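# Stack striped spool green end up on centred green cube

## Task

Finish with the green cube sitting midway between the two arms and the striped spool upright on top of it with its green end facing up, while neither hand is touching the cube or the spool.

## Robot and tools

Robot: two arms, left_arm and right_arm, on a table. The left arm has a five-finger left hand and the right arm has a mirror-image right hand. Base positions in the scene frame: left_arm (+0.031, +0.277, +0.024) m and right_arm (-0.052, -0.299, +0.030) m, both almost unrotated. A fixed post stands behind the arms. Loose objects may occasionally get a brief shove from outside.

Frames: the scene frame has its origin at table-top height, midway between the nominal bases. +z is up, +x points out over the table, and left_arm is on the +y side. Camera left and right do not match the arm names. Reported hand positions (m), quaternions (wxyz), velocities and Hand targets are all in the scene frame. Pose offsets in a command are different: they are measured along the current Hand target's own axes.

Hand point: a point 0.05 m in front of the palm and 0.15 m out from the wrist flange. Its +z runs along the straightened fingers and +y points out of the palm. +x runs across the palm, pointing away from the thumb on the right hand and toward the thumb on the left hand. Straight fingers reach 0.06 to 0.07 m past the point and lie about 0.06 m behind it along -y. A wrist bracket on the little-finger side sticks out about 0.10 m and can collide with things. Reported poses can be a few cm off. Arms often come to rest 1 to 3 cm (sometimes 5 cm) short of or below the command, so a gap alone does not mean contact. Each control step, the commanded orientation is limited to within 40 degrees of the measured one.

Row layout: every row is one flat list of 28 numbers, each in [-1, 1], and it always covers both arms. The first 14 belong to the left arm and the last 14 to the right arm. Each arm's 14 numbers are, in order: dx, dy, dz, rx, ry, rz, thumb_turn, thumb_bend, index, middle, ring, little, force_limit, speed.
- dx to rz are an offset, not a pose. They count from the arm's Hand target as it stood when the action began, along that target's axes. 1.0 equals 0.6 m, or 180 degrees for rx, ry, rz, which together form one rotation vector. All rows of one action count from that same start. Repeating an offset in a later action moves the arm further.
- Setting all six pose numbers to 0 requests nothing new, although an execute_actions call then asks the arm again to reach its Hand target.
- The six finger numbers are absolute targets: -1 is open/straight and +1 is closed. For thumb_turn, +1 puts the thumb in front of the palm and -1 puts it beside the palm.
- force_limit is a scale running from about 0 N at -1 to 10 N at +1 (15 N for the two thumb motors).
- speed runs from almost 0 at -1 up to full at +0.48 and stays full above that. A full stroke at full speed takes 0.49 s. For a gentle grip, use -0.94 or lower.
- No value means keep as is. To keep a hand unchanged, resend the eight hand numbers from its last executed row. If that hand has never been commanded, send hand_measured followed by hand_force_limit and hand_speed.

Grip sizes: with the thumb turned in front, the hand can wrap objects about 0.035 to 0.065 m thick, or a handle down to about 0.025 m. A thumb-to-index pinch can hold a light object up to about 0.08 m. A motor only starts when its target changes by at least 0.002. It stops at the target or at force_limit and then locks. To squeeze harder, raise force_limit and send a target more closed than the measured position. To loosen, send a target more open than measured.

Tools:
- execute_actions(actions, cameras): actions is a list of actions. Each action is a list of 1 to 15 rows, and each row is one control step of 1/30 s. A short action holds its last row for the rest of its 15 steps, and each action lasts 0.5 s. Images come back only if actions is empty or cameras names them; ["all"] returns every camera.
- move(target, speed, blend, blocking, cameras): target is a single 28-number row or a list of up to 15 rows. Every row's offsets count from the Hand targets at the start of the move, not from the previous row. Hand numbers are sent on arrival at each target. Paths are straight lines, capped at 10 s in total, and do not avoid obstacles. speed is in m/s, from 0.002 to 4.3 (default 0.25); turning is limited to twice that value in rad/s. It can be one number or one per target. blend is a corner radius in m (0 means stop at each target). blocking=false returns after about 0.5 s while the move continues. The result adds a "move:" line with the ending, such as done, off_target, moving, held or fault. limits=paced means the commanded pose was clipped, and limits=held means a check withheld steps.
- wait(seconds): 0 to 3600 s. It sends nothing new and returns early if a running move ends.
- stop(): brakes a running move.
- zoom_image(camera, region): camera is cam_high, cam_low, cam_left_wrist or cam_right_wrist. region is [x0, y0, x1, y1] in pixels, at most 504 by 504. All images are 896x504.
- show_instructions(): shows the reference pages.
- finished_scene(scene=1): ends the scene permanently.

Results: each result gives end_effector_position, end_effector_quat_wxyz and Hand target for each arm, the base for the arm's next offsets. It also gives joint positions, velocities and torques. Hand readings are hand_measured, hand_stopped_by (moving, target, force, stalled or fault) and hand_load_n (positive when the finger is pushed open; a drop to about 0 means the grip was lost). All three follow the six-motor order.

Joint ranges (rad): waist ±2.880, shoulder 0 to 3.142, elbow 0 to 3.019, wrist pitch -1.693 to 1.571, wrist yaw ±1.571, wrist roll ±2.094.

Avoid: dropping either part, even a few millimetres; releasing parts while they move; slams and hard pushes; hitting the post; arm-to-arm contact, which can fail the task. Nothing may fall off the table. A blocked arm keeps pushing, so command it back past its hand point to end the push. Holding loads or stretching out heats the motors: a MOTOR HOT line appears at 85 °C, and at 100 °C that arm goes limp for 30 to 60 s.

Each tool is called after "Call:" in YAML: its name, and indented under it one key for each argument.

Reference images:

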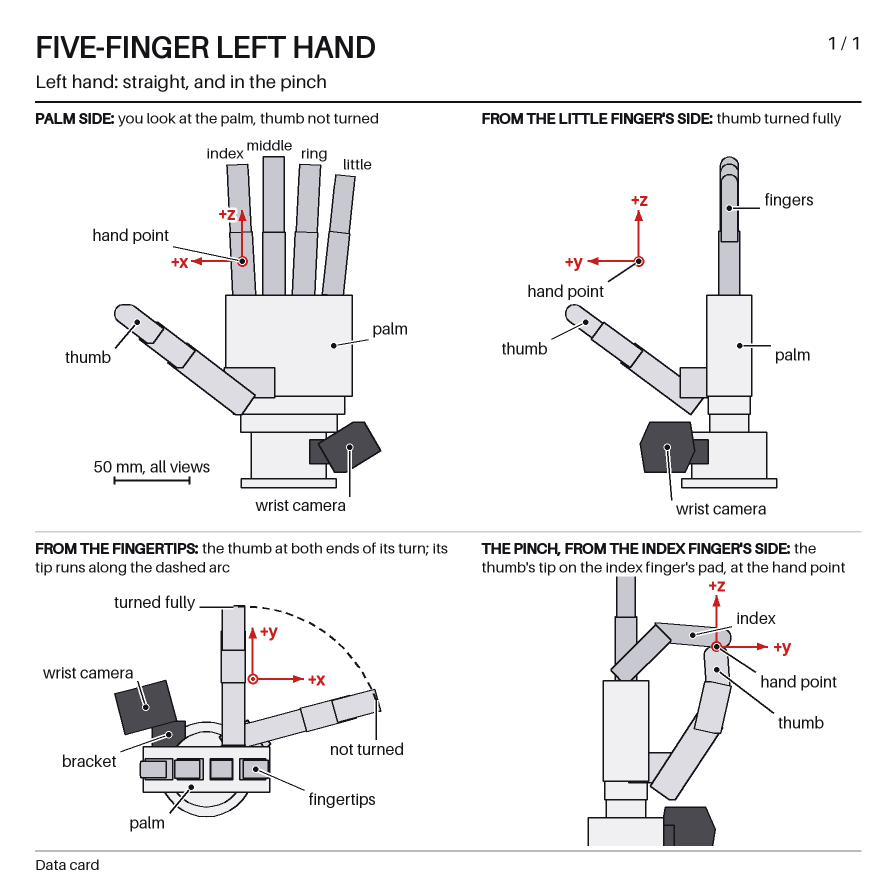

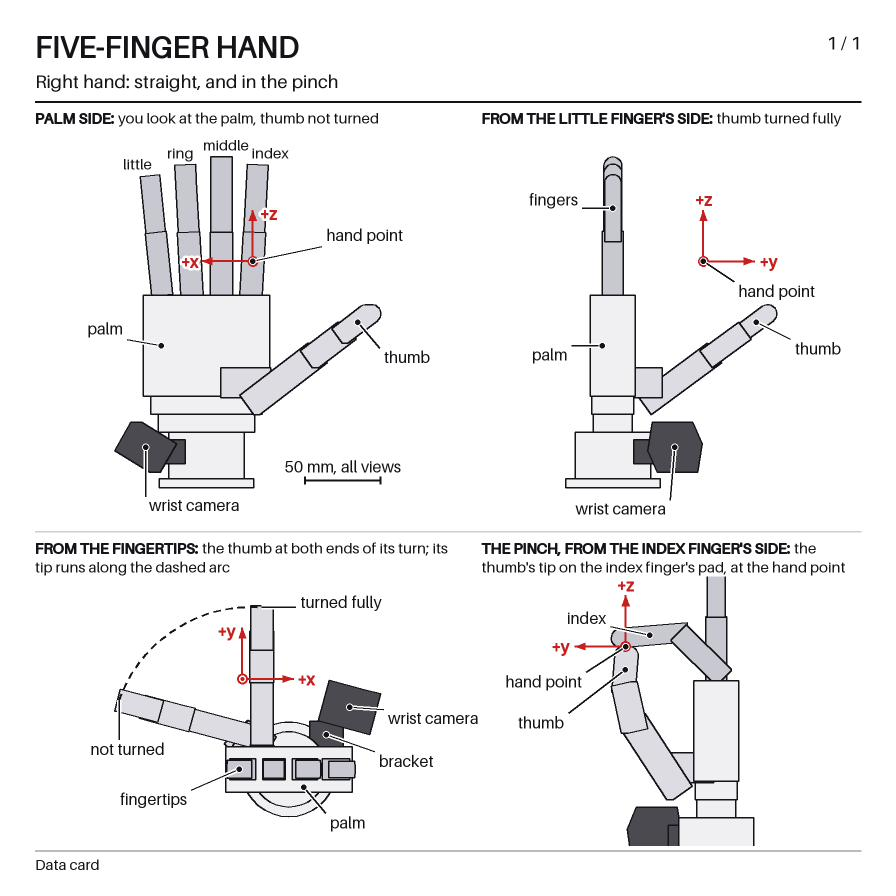

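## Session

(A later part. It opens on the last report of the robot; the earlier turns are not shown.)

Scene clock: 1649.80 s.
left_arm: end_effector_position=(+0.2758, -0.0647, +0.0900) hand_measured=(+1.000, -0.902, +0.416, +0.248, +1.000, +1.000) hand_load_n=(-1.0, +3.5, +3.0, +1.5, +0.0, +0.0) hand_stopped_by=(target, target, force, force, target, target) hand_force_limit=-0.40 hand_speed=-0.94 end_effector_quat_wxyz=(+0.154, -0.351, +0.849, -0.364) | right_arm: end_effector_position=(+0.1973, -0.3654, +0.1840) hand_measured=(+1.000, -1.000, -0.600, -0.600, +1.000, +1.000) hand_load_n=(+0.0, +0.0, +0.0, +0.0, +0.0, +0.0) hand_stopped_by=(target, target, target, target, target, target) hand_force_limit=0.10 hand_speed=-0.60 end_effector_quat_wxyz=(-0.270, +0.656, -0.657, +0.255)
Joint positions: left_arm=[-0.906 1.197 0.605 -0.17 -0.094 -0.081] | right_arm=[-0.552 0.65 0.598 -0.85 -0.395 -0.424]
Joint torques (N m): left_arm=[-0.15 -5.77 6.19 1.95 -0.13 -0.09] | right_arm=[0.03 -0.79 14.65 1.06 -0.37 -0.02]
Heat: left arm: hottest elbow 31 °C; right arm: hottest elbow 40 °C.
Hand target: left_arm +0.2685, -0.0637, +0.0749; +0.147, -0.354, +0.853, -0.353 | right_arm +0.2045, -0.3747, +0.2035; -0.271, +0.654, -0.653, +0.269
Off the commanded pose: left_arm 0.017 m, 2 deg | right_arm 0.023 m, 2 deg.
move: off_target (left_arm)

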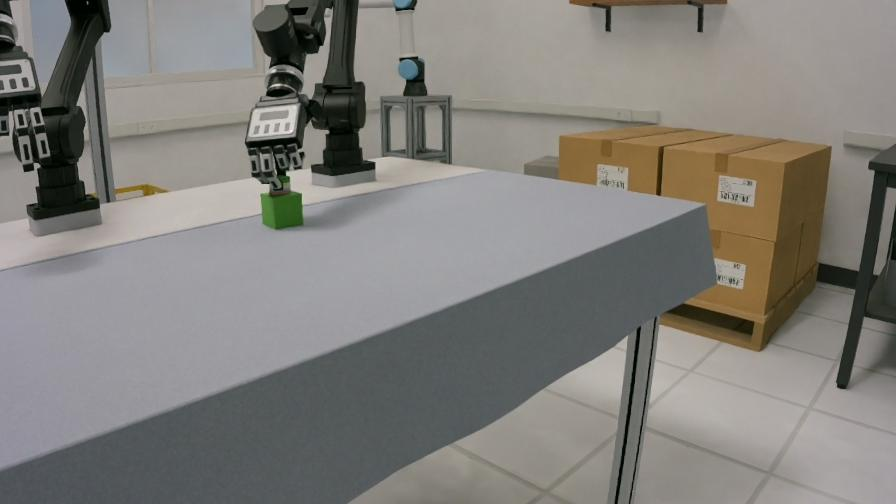

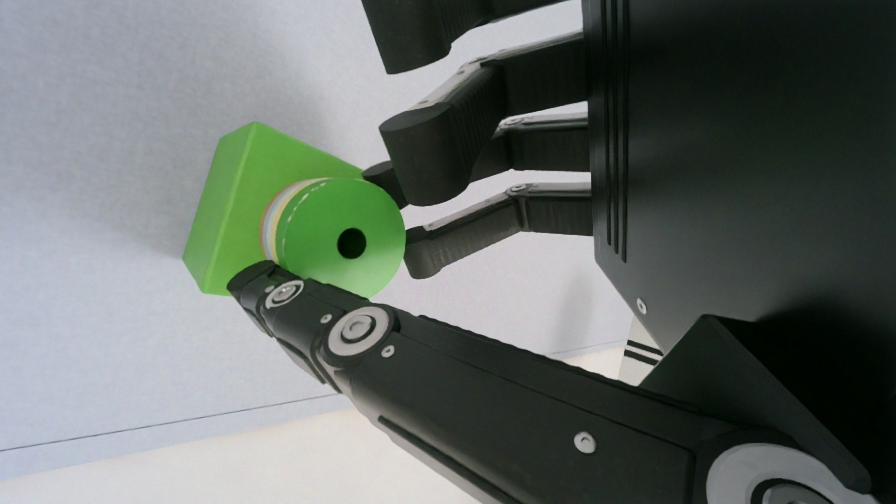

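Call:
move:
  target:
    - [0,-0.007,-0.007,0,0,0, 1, -0.9, 0.55, 0.365, 1, 1, -0.4, -0.94, 0,0,0, 0, 0,0, 1, -1, -0.6, -0.6, 1, 1, 0.1, -0.6]
  speed: 0.03
  cameras: ["cam_low","cam_left_wrist"]

Call:
zoom_image:
  camera: "cam_low"
  region: [230, 150, 320, 240]

Scene clock: 1690.43 s.
left_arm: end_effector_position=(+0.2757, -0.0647, +0.0898) hand_measured=(+1.000, -0.902, +0.416, +0.248, +1.000, +1.000) hand_load_n=(-1.0, +4.0, +3.0, +1.5, +0.0, +0.0) hand_stopped_by=(target, target, force, force, target, target) hand_force_limit=-0.40 hand_speed=-0.94 end_effector_quat_wxyz=(+0.154, -0.351, +0.849, -0.364) | right_arm: end_effector_position=(+0.1973, -0.3654, +0.1840) hand_measured=(+1.000, -1.000, -0.600, -0.600, +1.000, +1.000) hand_load_n=(+0.0, +0.0, +0.0, +0.0, +0.0, +0.0) hand_stopped_by=(target, target, target, target, target, target) hand_force_limit=0.10 hand_speed=-0.60 end_effector_quat_wxyz=(-0.270, +0.656, -0.657, +0.255)
Joint positions: left_arm=[-0.906 1.197 0.605 -0.17 -0.094 -0.081] | right_arm=[-0.552 0.65 0.598 -0.85 -0.395 -0.424]
Joint torques (N m): left_arm=[-0.09 -6.42 6.86 1.39 -0.13 -0.08] | right_arm=[-0.09 -0.85 14.65 1.03 -0.37 -0.02]
Heat: left arm: hottest elbow 30 °C; right arm: hottest elbow 41 °C.
Hand target: left_arm +0.2684, -0.0636, +0.0807; +0.147, -0.354, +0.854, -0.353 | right_arm +0.2045, -0.3747, +0.2035; -0.271, +0.654, -0.653, +0.269
Off the commanded pose: left_arm 0.012 m, 2 deg | right_arm 0.023 m, 2 deg.
move: off_target (left_arm)

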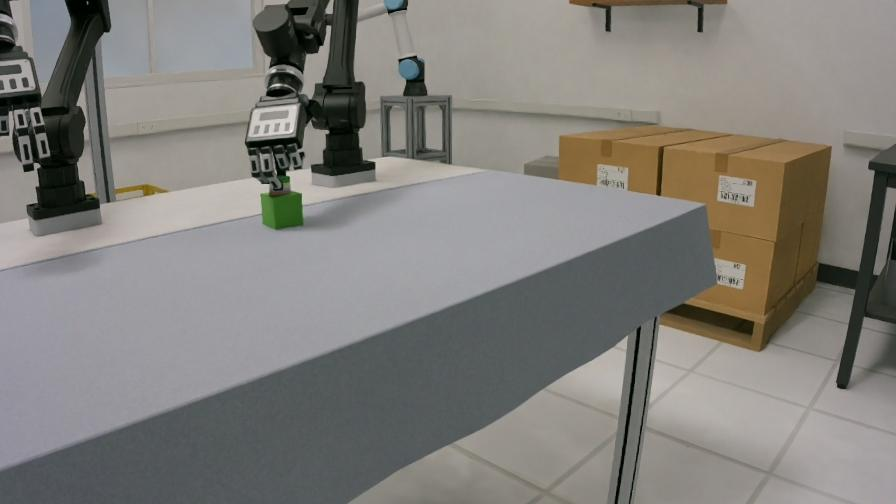

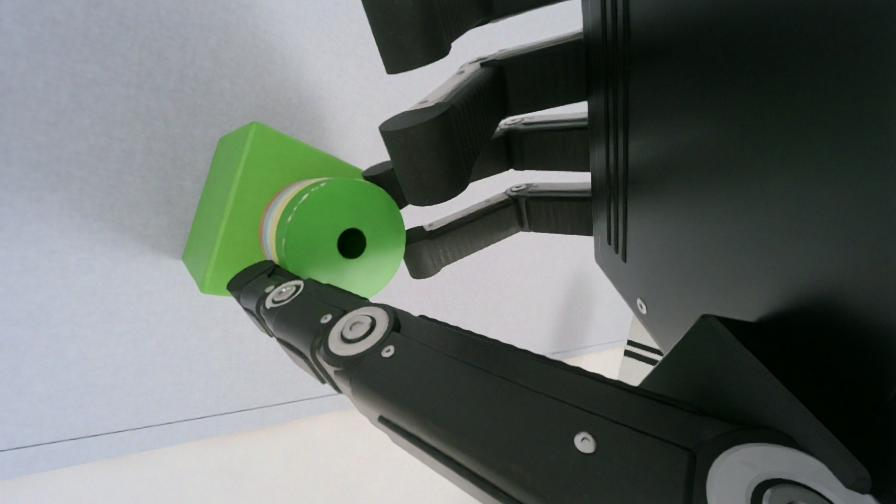

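Scaled by 5.600.

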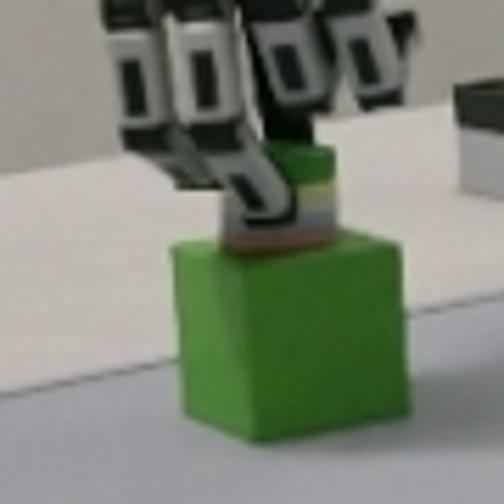

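Call:
move:
  target:
    - [0,0,0,0,0,0,1,-1,0.3,0.12,1,1,-0.4,-0.9,0,0,0,0,0,0,1,-1,-0.6,-0.6,1,1,0.1,-0.6]
    - [0,0,0,0,0,0,1,-1,-0.5,-0.5,1,1,-0.4,-0.7,0,0,0,0,0,0,1,-1,-0.6,-0.6,1,1,0.1,-0.6]
  cameras: ["all"]

Scene clock: 1721.83 s.
left_arm: end_effector_position=(+0.2757, -0.0648, +0.0898) hand_measured=(+1.000, -1.000, -0.500, -0.500, +1.000, +1.000) hand_load_n=(+0.0, +0.0, +0.0, +0.0, +0.0, +0.0) hand_stopped_by=(target, target, target, target, target, target) hand_force_limit=-0.40 hand_speed=-0.70 end_effector_quat_wxyz=(+0.154, -0.351, +0.849, -0.364) | right_arm: end_effector_position=(+0.1973, -0.3654, +0.1840) hand_measured=(+1.000, -1.000, -0.600, -0.600, +1.000, +1.000) hand_load_n=(+0.0, +0.0, +0.0, +0.0, +0.0, +0.0) hand_stopped_by=(target, target, target, target, target, target) hand_force_limit=0.10 hand_speed=-0.60 end_effector_quat_wxyz=(-0.270, +0.656, -0.657, +0.255)
Joint positions: left_arm=[-0.906 1.197 0.605 -0.17 -0.094 -0.082] | right_arm=[-0.552 0.65 0.598 -0.85 -0.395 -0.424]
Joint torques (N m): left_arm=[-0.38 -6.59 6.97 1.47 -0.14 -0.07] | right_arm=[-0.03 -0.79 14.64 1.05 -0.37 -0.01]
Heat: left arm: hottest elbow 30 °C; right arm: hottest elbow 42 °C.
Hand target: left_arm +0.2684, -0.0636, +0.0807; +0.147, -0.354, +0.854, -0.353 | right_arm +0.2045, -0.3747, +0.2035; -0.271, +0.654, -0.653, +0.269
Off the commanded pose: left_arm 0.012 m, 2 deg | right_arm 0.023 m, 2 deg.
move: done; target 2's new numbers were sent with left_arm's hand 0.012 m and 2 deg from that target

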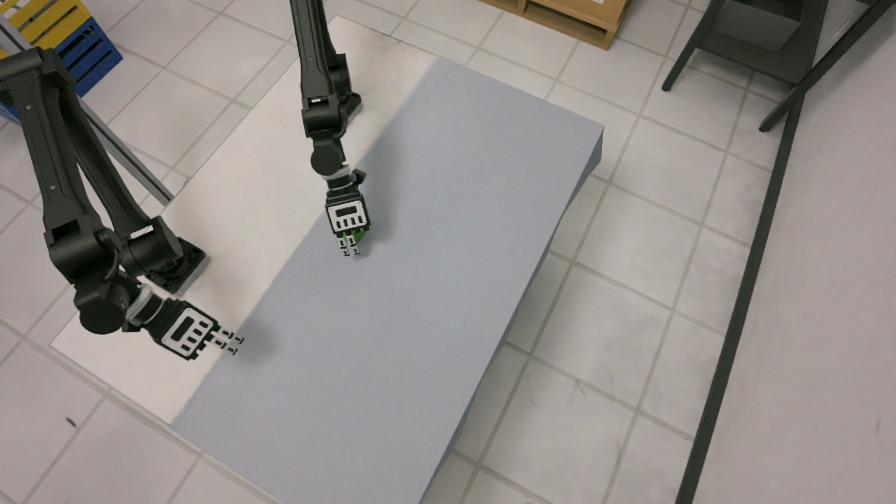

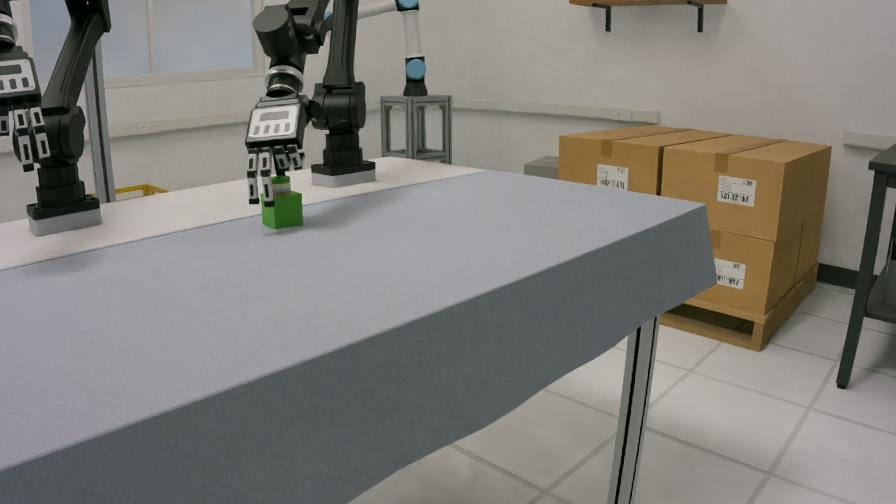

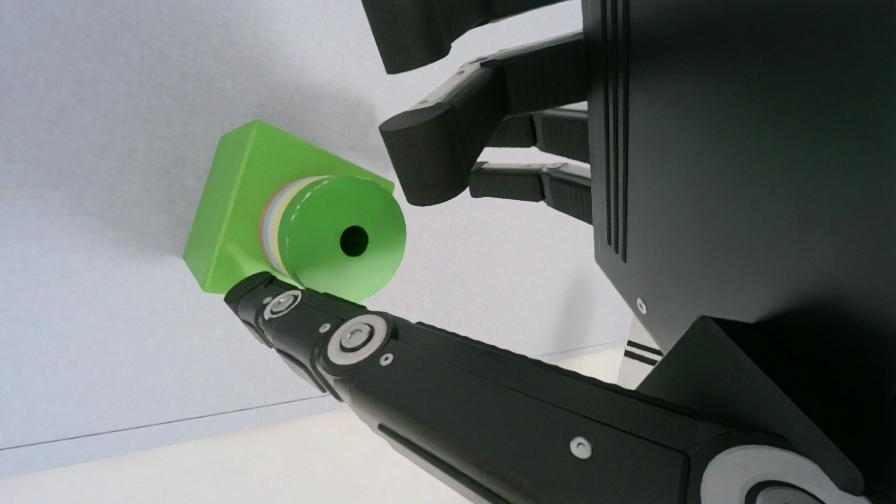

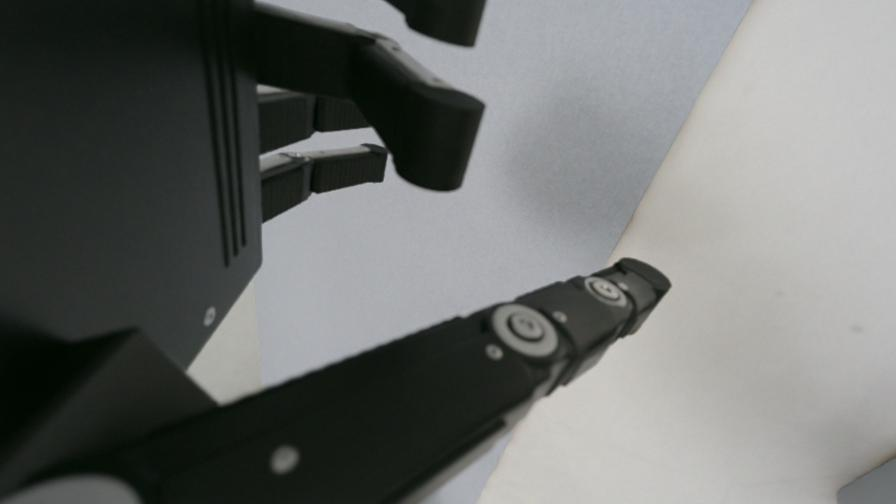

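Call:
zoom_image:
  camera: "cam_left_wrist"
  region: [180, 100, 480, 360]

Call:
zoom_image:
  camera: "cam_low"
  region: [210, 120, 350, 250]

Scaled by 1.680.

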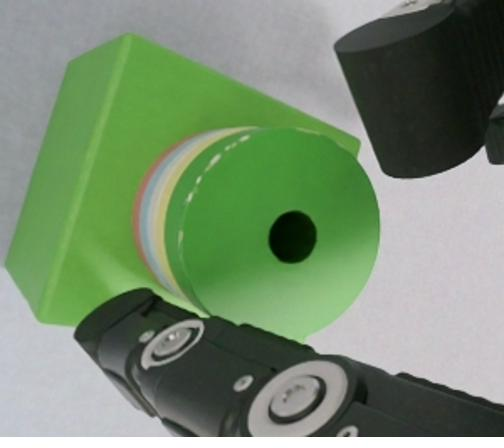

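Scaled by 3.600.

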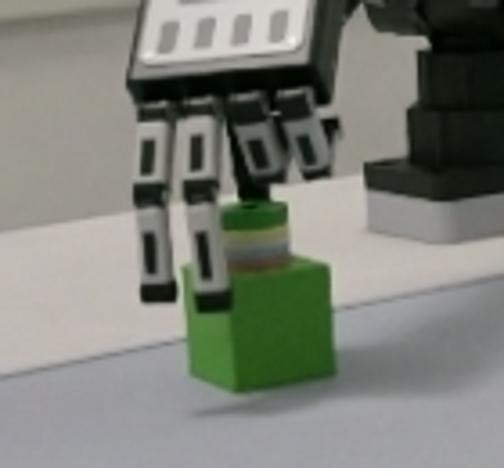

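Call:
move:
  target:
    - [0,0,0,0,0,0,0,-1,-0.9,-0.9,1,1,-0.4,-0.7,0,0,0,0,0,0,1,-1,-0.6,-0.6,1,1,0.1,-0.6]
    - [0,-0.0966,-0.0683,0,0,0,0,-1,-0.9,-0.9,1,1,-0.4,-0.7,0,0,0,0,0,0,1,-1,-0.6,-0.6,1,1,0.1,-0.6]
  speed: 0.06
  cameras: ["cam_low", "cam_left_wrist", "cam_high"]

Scene clock: 1758.30 s.
left_arm: end_effector_position=(+0.2696, -0.0570, +0.1279) hand_measured=(+0.000, -1.000, -0.900, -0.900, +1.000, +1.000) hand_load_n=(+0.0, +0.0, +0.0, +0.0, -0.5, +0.0) hand_stopped_by=(target, target, target, target, target, target) hand_force_limit=-0.40 hand_speed=-0.70 end_effector_quat_wxyz=(+0.145, -0.355, +0.861, -0.335) | right_arm: end_effector_position=(+0.1973, -0.3654, +0.1840) hand_measured=(+1.000, -1.000, -0.600, -0.600, +1.000, +1.000) hand_load_n=(+0.0, +0.0, +0.0, +0.0, +0.0, +0.0) hand_stopped_by=(target, target, target, target, target, target) hand_force_limit=0.10 hand_speed=-0.60 end_effector_quat_wxyz=(-0.270, +0.656, -0.657, +0.255)
Joint positions: left_arm=[-0.906 1.132 0.701 -0.397 -0.094 -0.083] | right_arm=[-0.552 0.65 0.598 -0.85 -0.395 -0.424]
Joint torques (N m): left_arm=[0.21 -7.71 11.06 1.33 0.01 -0.02] | right_arm=[-0.09 -0.79 14.64 1.05 -0.37 -0.02]
Heat: left arm: hottest elbow 30 °C; right arm: hottest elbow 43 °C.
Hand target: left_arm +0.2769, -0.0722, +0.1508; +0.147, -0.354, +0.853, -0.353 | right_arm +0.2045, -0.3747, +0.2035; -0.271, +0.654, -0.653, +0.269
Off the commanded pose: left_arm 0.028 m, 2 deg | right_arm 0.023 m, 2 deg.
move: off_target (left_arm)
Images, in order (width x height): cam_high 896x504, cam_low 896x504, cam_left_wrist 896x504.

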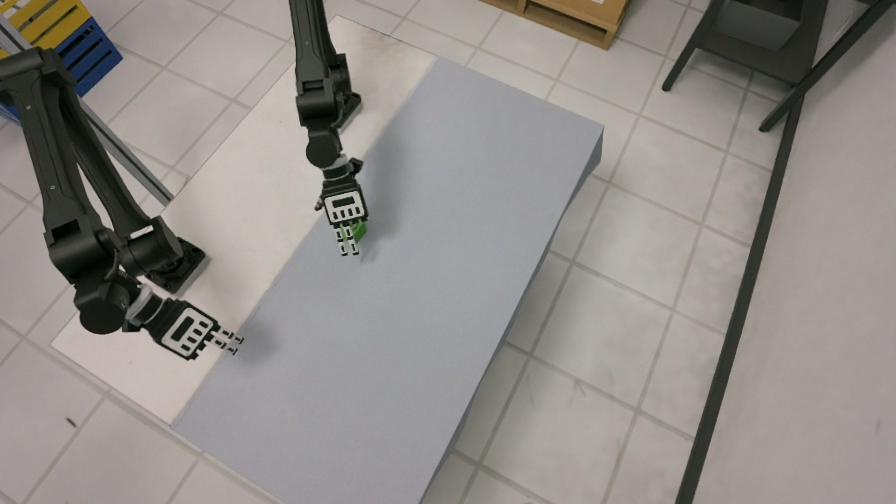

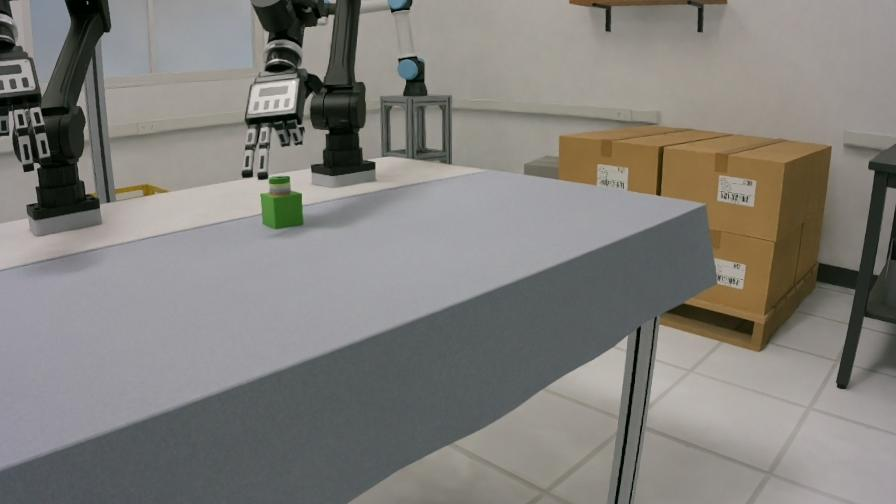

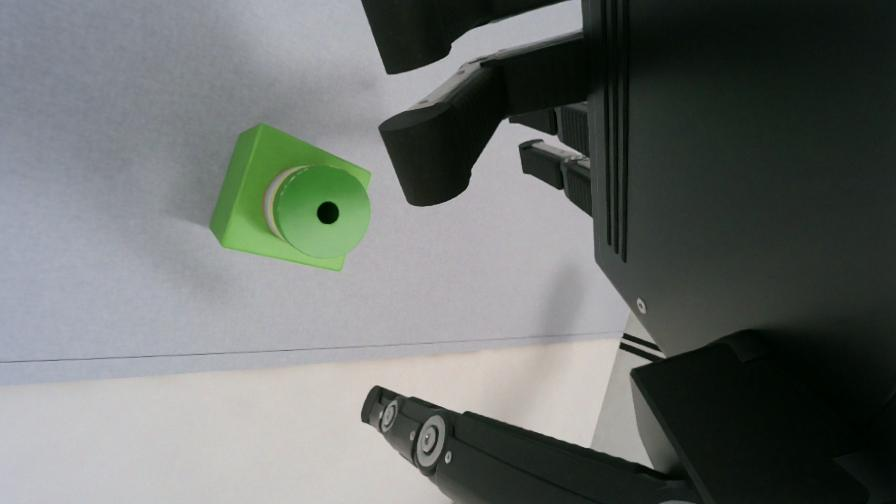

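Call:
move:
  target:
    - [0,-0.0766,-0.0648,0,0,0,0,-1,-0.9,-0.9,1,1,-0.4,-0.7,0,0,0,0,0,0,1,-1,-0.6,-0.6,1,1,0.1,-0.6]
    - [-0.2533,0.0348,-0.2469,0,0,0,0,-1,-0.9,-0.9,1,1,-0.4,-0.7,0,0,0,0,0,0,1,-1,-0.6,-0.6,1,1,0.1,-0.6]
  speed: 0.15
  blend: 0.03
  cameras: ["all"]

Call:
zoom_image:
  camera: "cam_low"
  region: [210, 120, 350, 250]

Call:
zoom_image:
  camera: "cam_high"
  region: [290, 170, 430, 290]

Scene clock: 1772.17 s.
left_arm: end_effector_position=(+0.3013, +0.1143, +0.2451) hand_measured=(+0.000, -1.000, -0.900, -0.900, +1.000, +1.000) hand_load_n=(+0.0, +0.0, +0.0, +0.0, +0.0, +0.0) hand_stopped_by=(target, target, target, target, target, target) hand_force_limit=-0.40 hand_speed=-0.70 end_effector_quat_wxyz=(+0.148, -0.353, +0.851, -0.359) | right_arm: end_effector_position=(+0.1973, -0.3654, +0.1840) hand_measured=(+1.000, -1.000, -0.600, -0.600, +1.000, +1.000) hand_load_n=(+0.0, +0.0, +0.0, +0.0, +0.0, +0.5) hand_stopped_by=(target, target, target, target, target, target) hand_force_limit=0.10 hand_speed=-0.60 end_effector_quat_wxyz=(-0.270, +0.656, -0.657, +0.255)
Joint positions: left_arm=[-0.309 0.789 0.809 -0.852 0.333 0.343] | right_arm=[-0.552 0.65 0.598 -0.85 -0.395 -0.424]
Joint torques (N m): left_arm=[1.61 -3.72 8.2 1.22 0.31 0.15] | right_arm=[-0.03 -0.79 14.65 1.07 -0.37 -0.01]
Heat: left arm: hottest elbow 31 °C; right arm: hottest elbow 43 °C.
Hand target: left_arm +0.2997, +0.1197, +0.2409; +0.147, -0.354, +0.854, -0.353 | right_arm +0.2045, -0.3747, +0.2035; -0.271, +0.654, -0.653, +0.269
Off the commanded pose: left_arm 0.007 m, 1 deg | right_arm 0.023 m, 2 deg.
move: done

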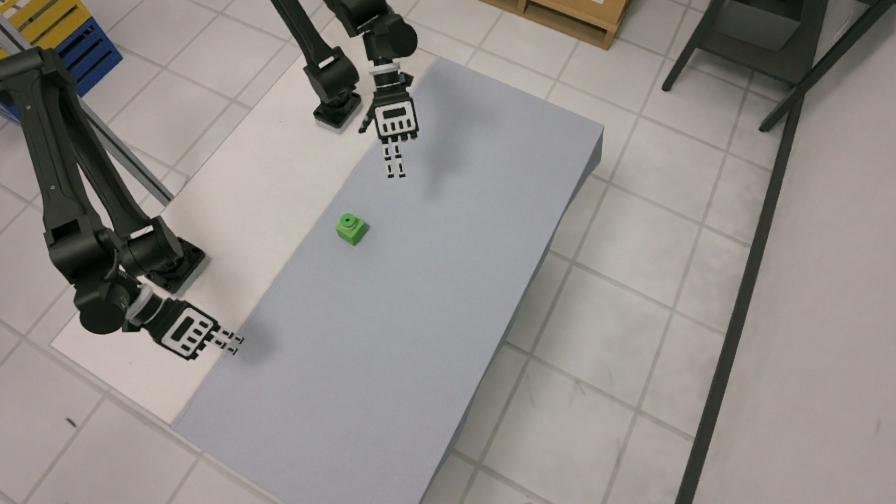

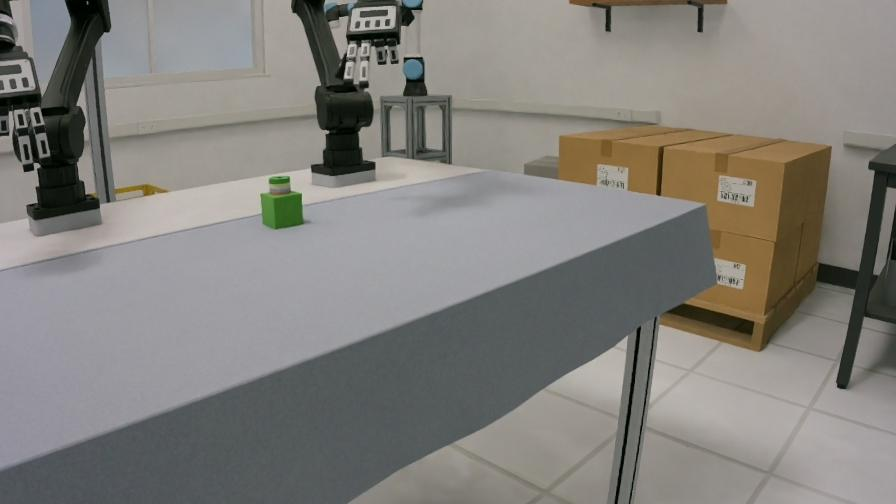

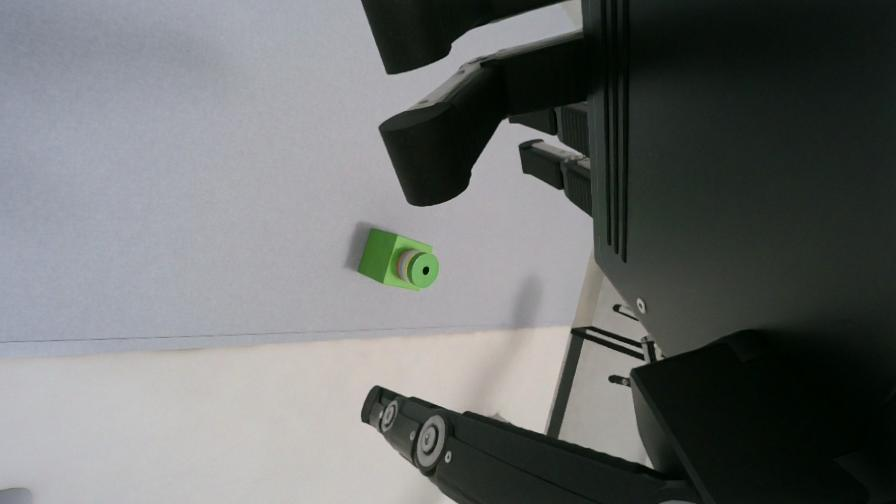

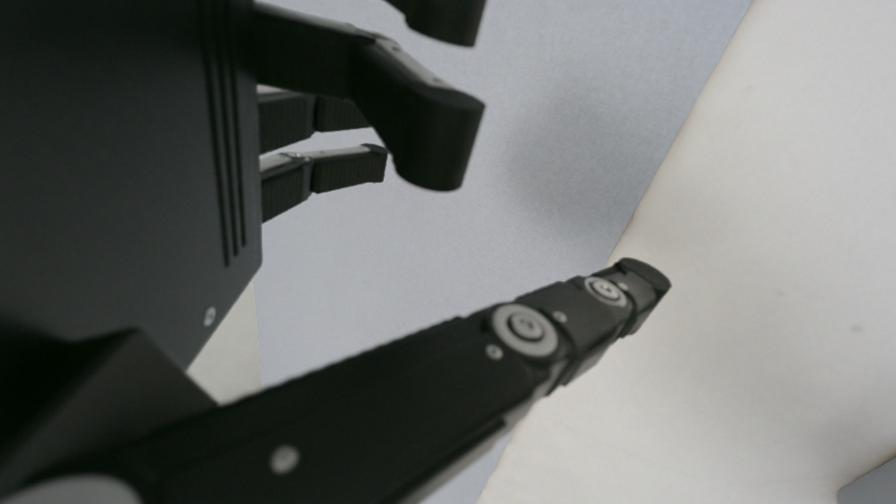

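Scaled by 3.600.

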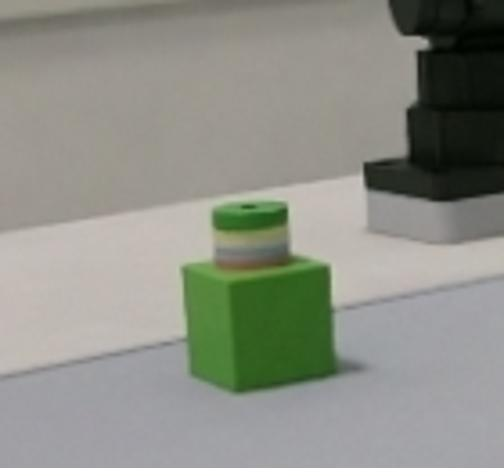

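Scaled by 3.600.

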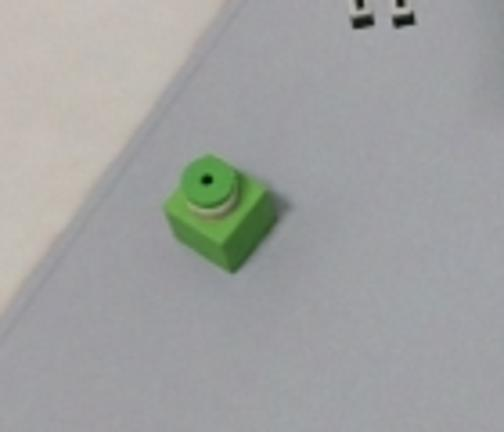

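Call:
finished_scene:

The scene is finished: the task was done.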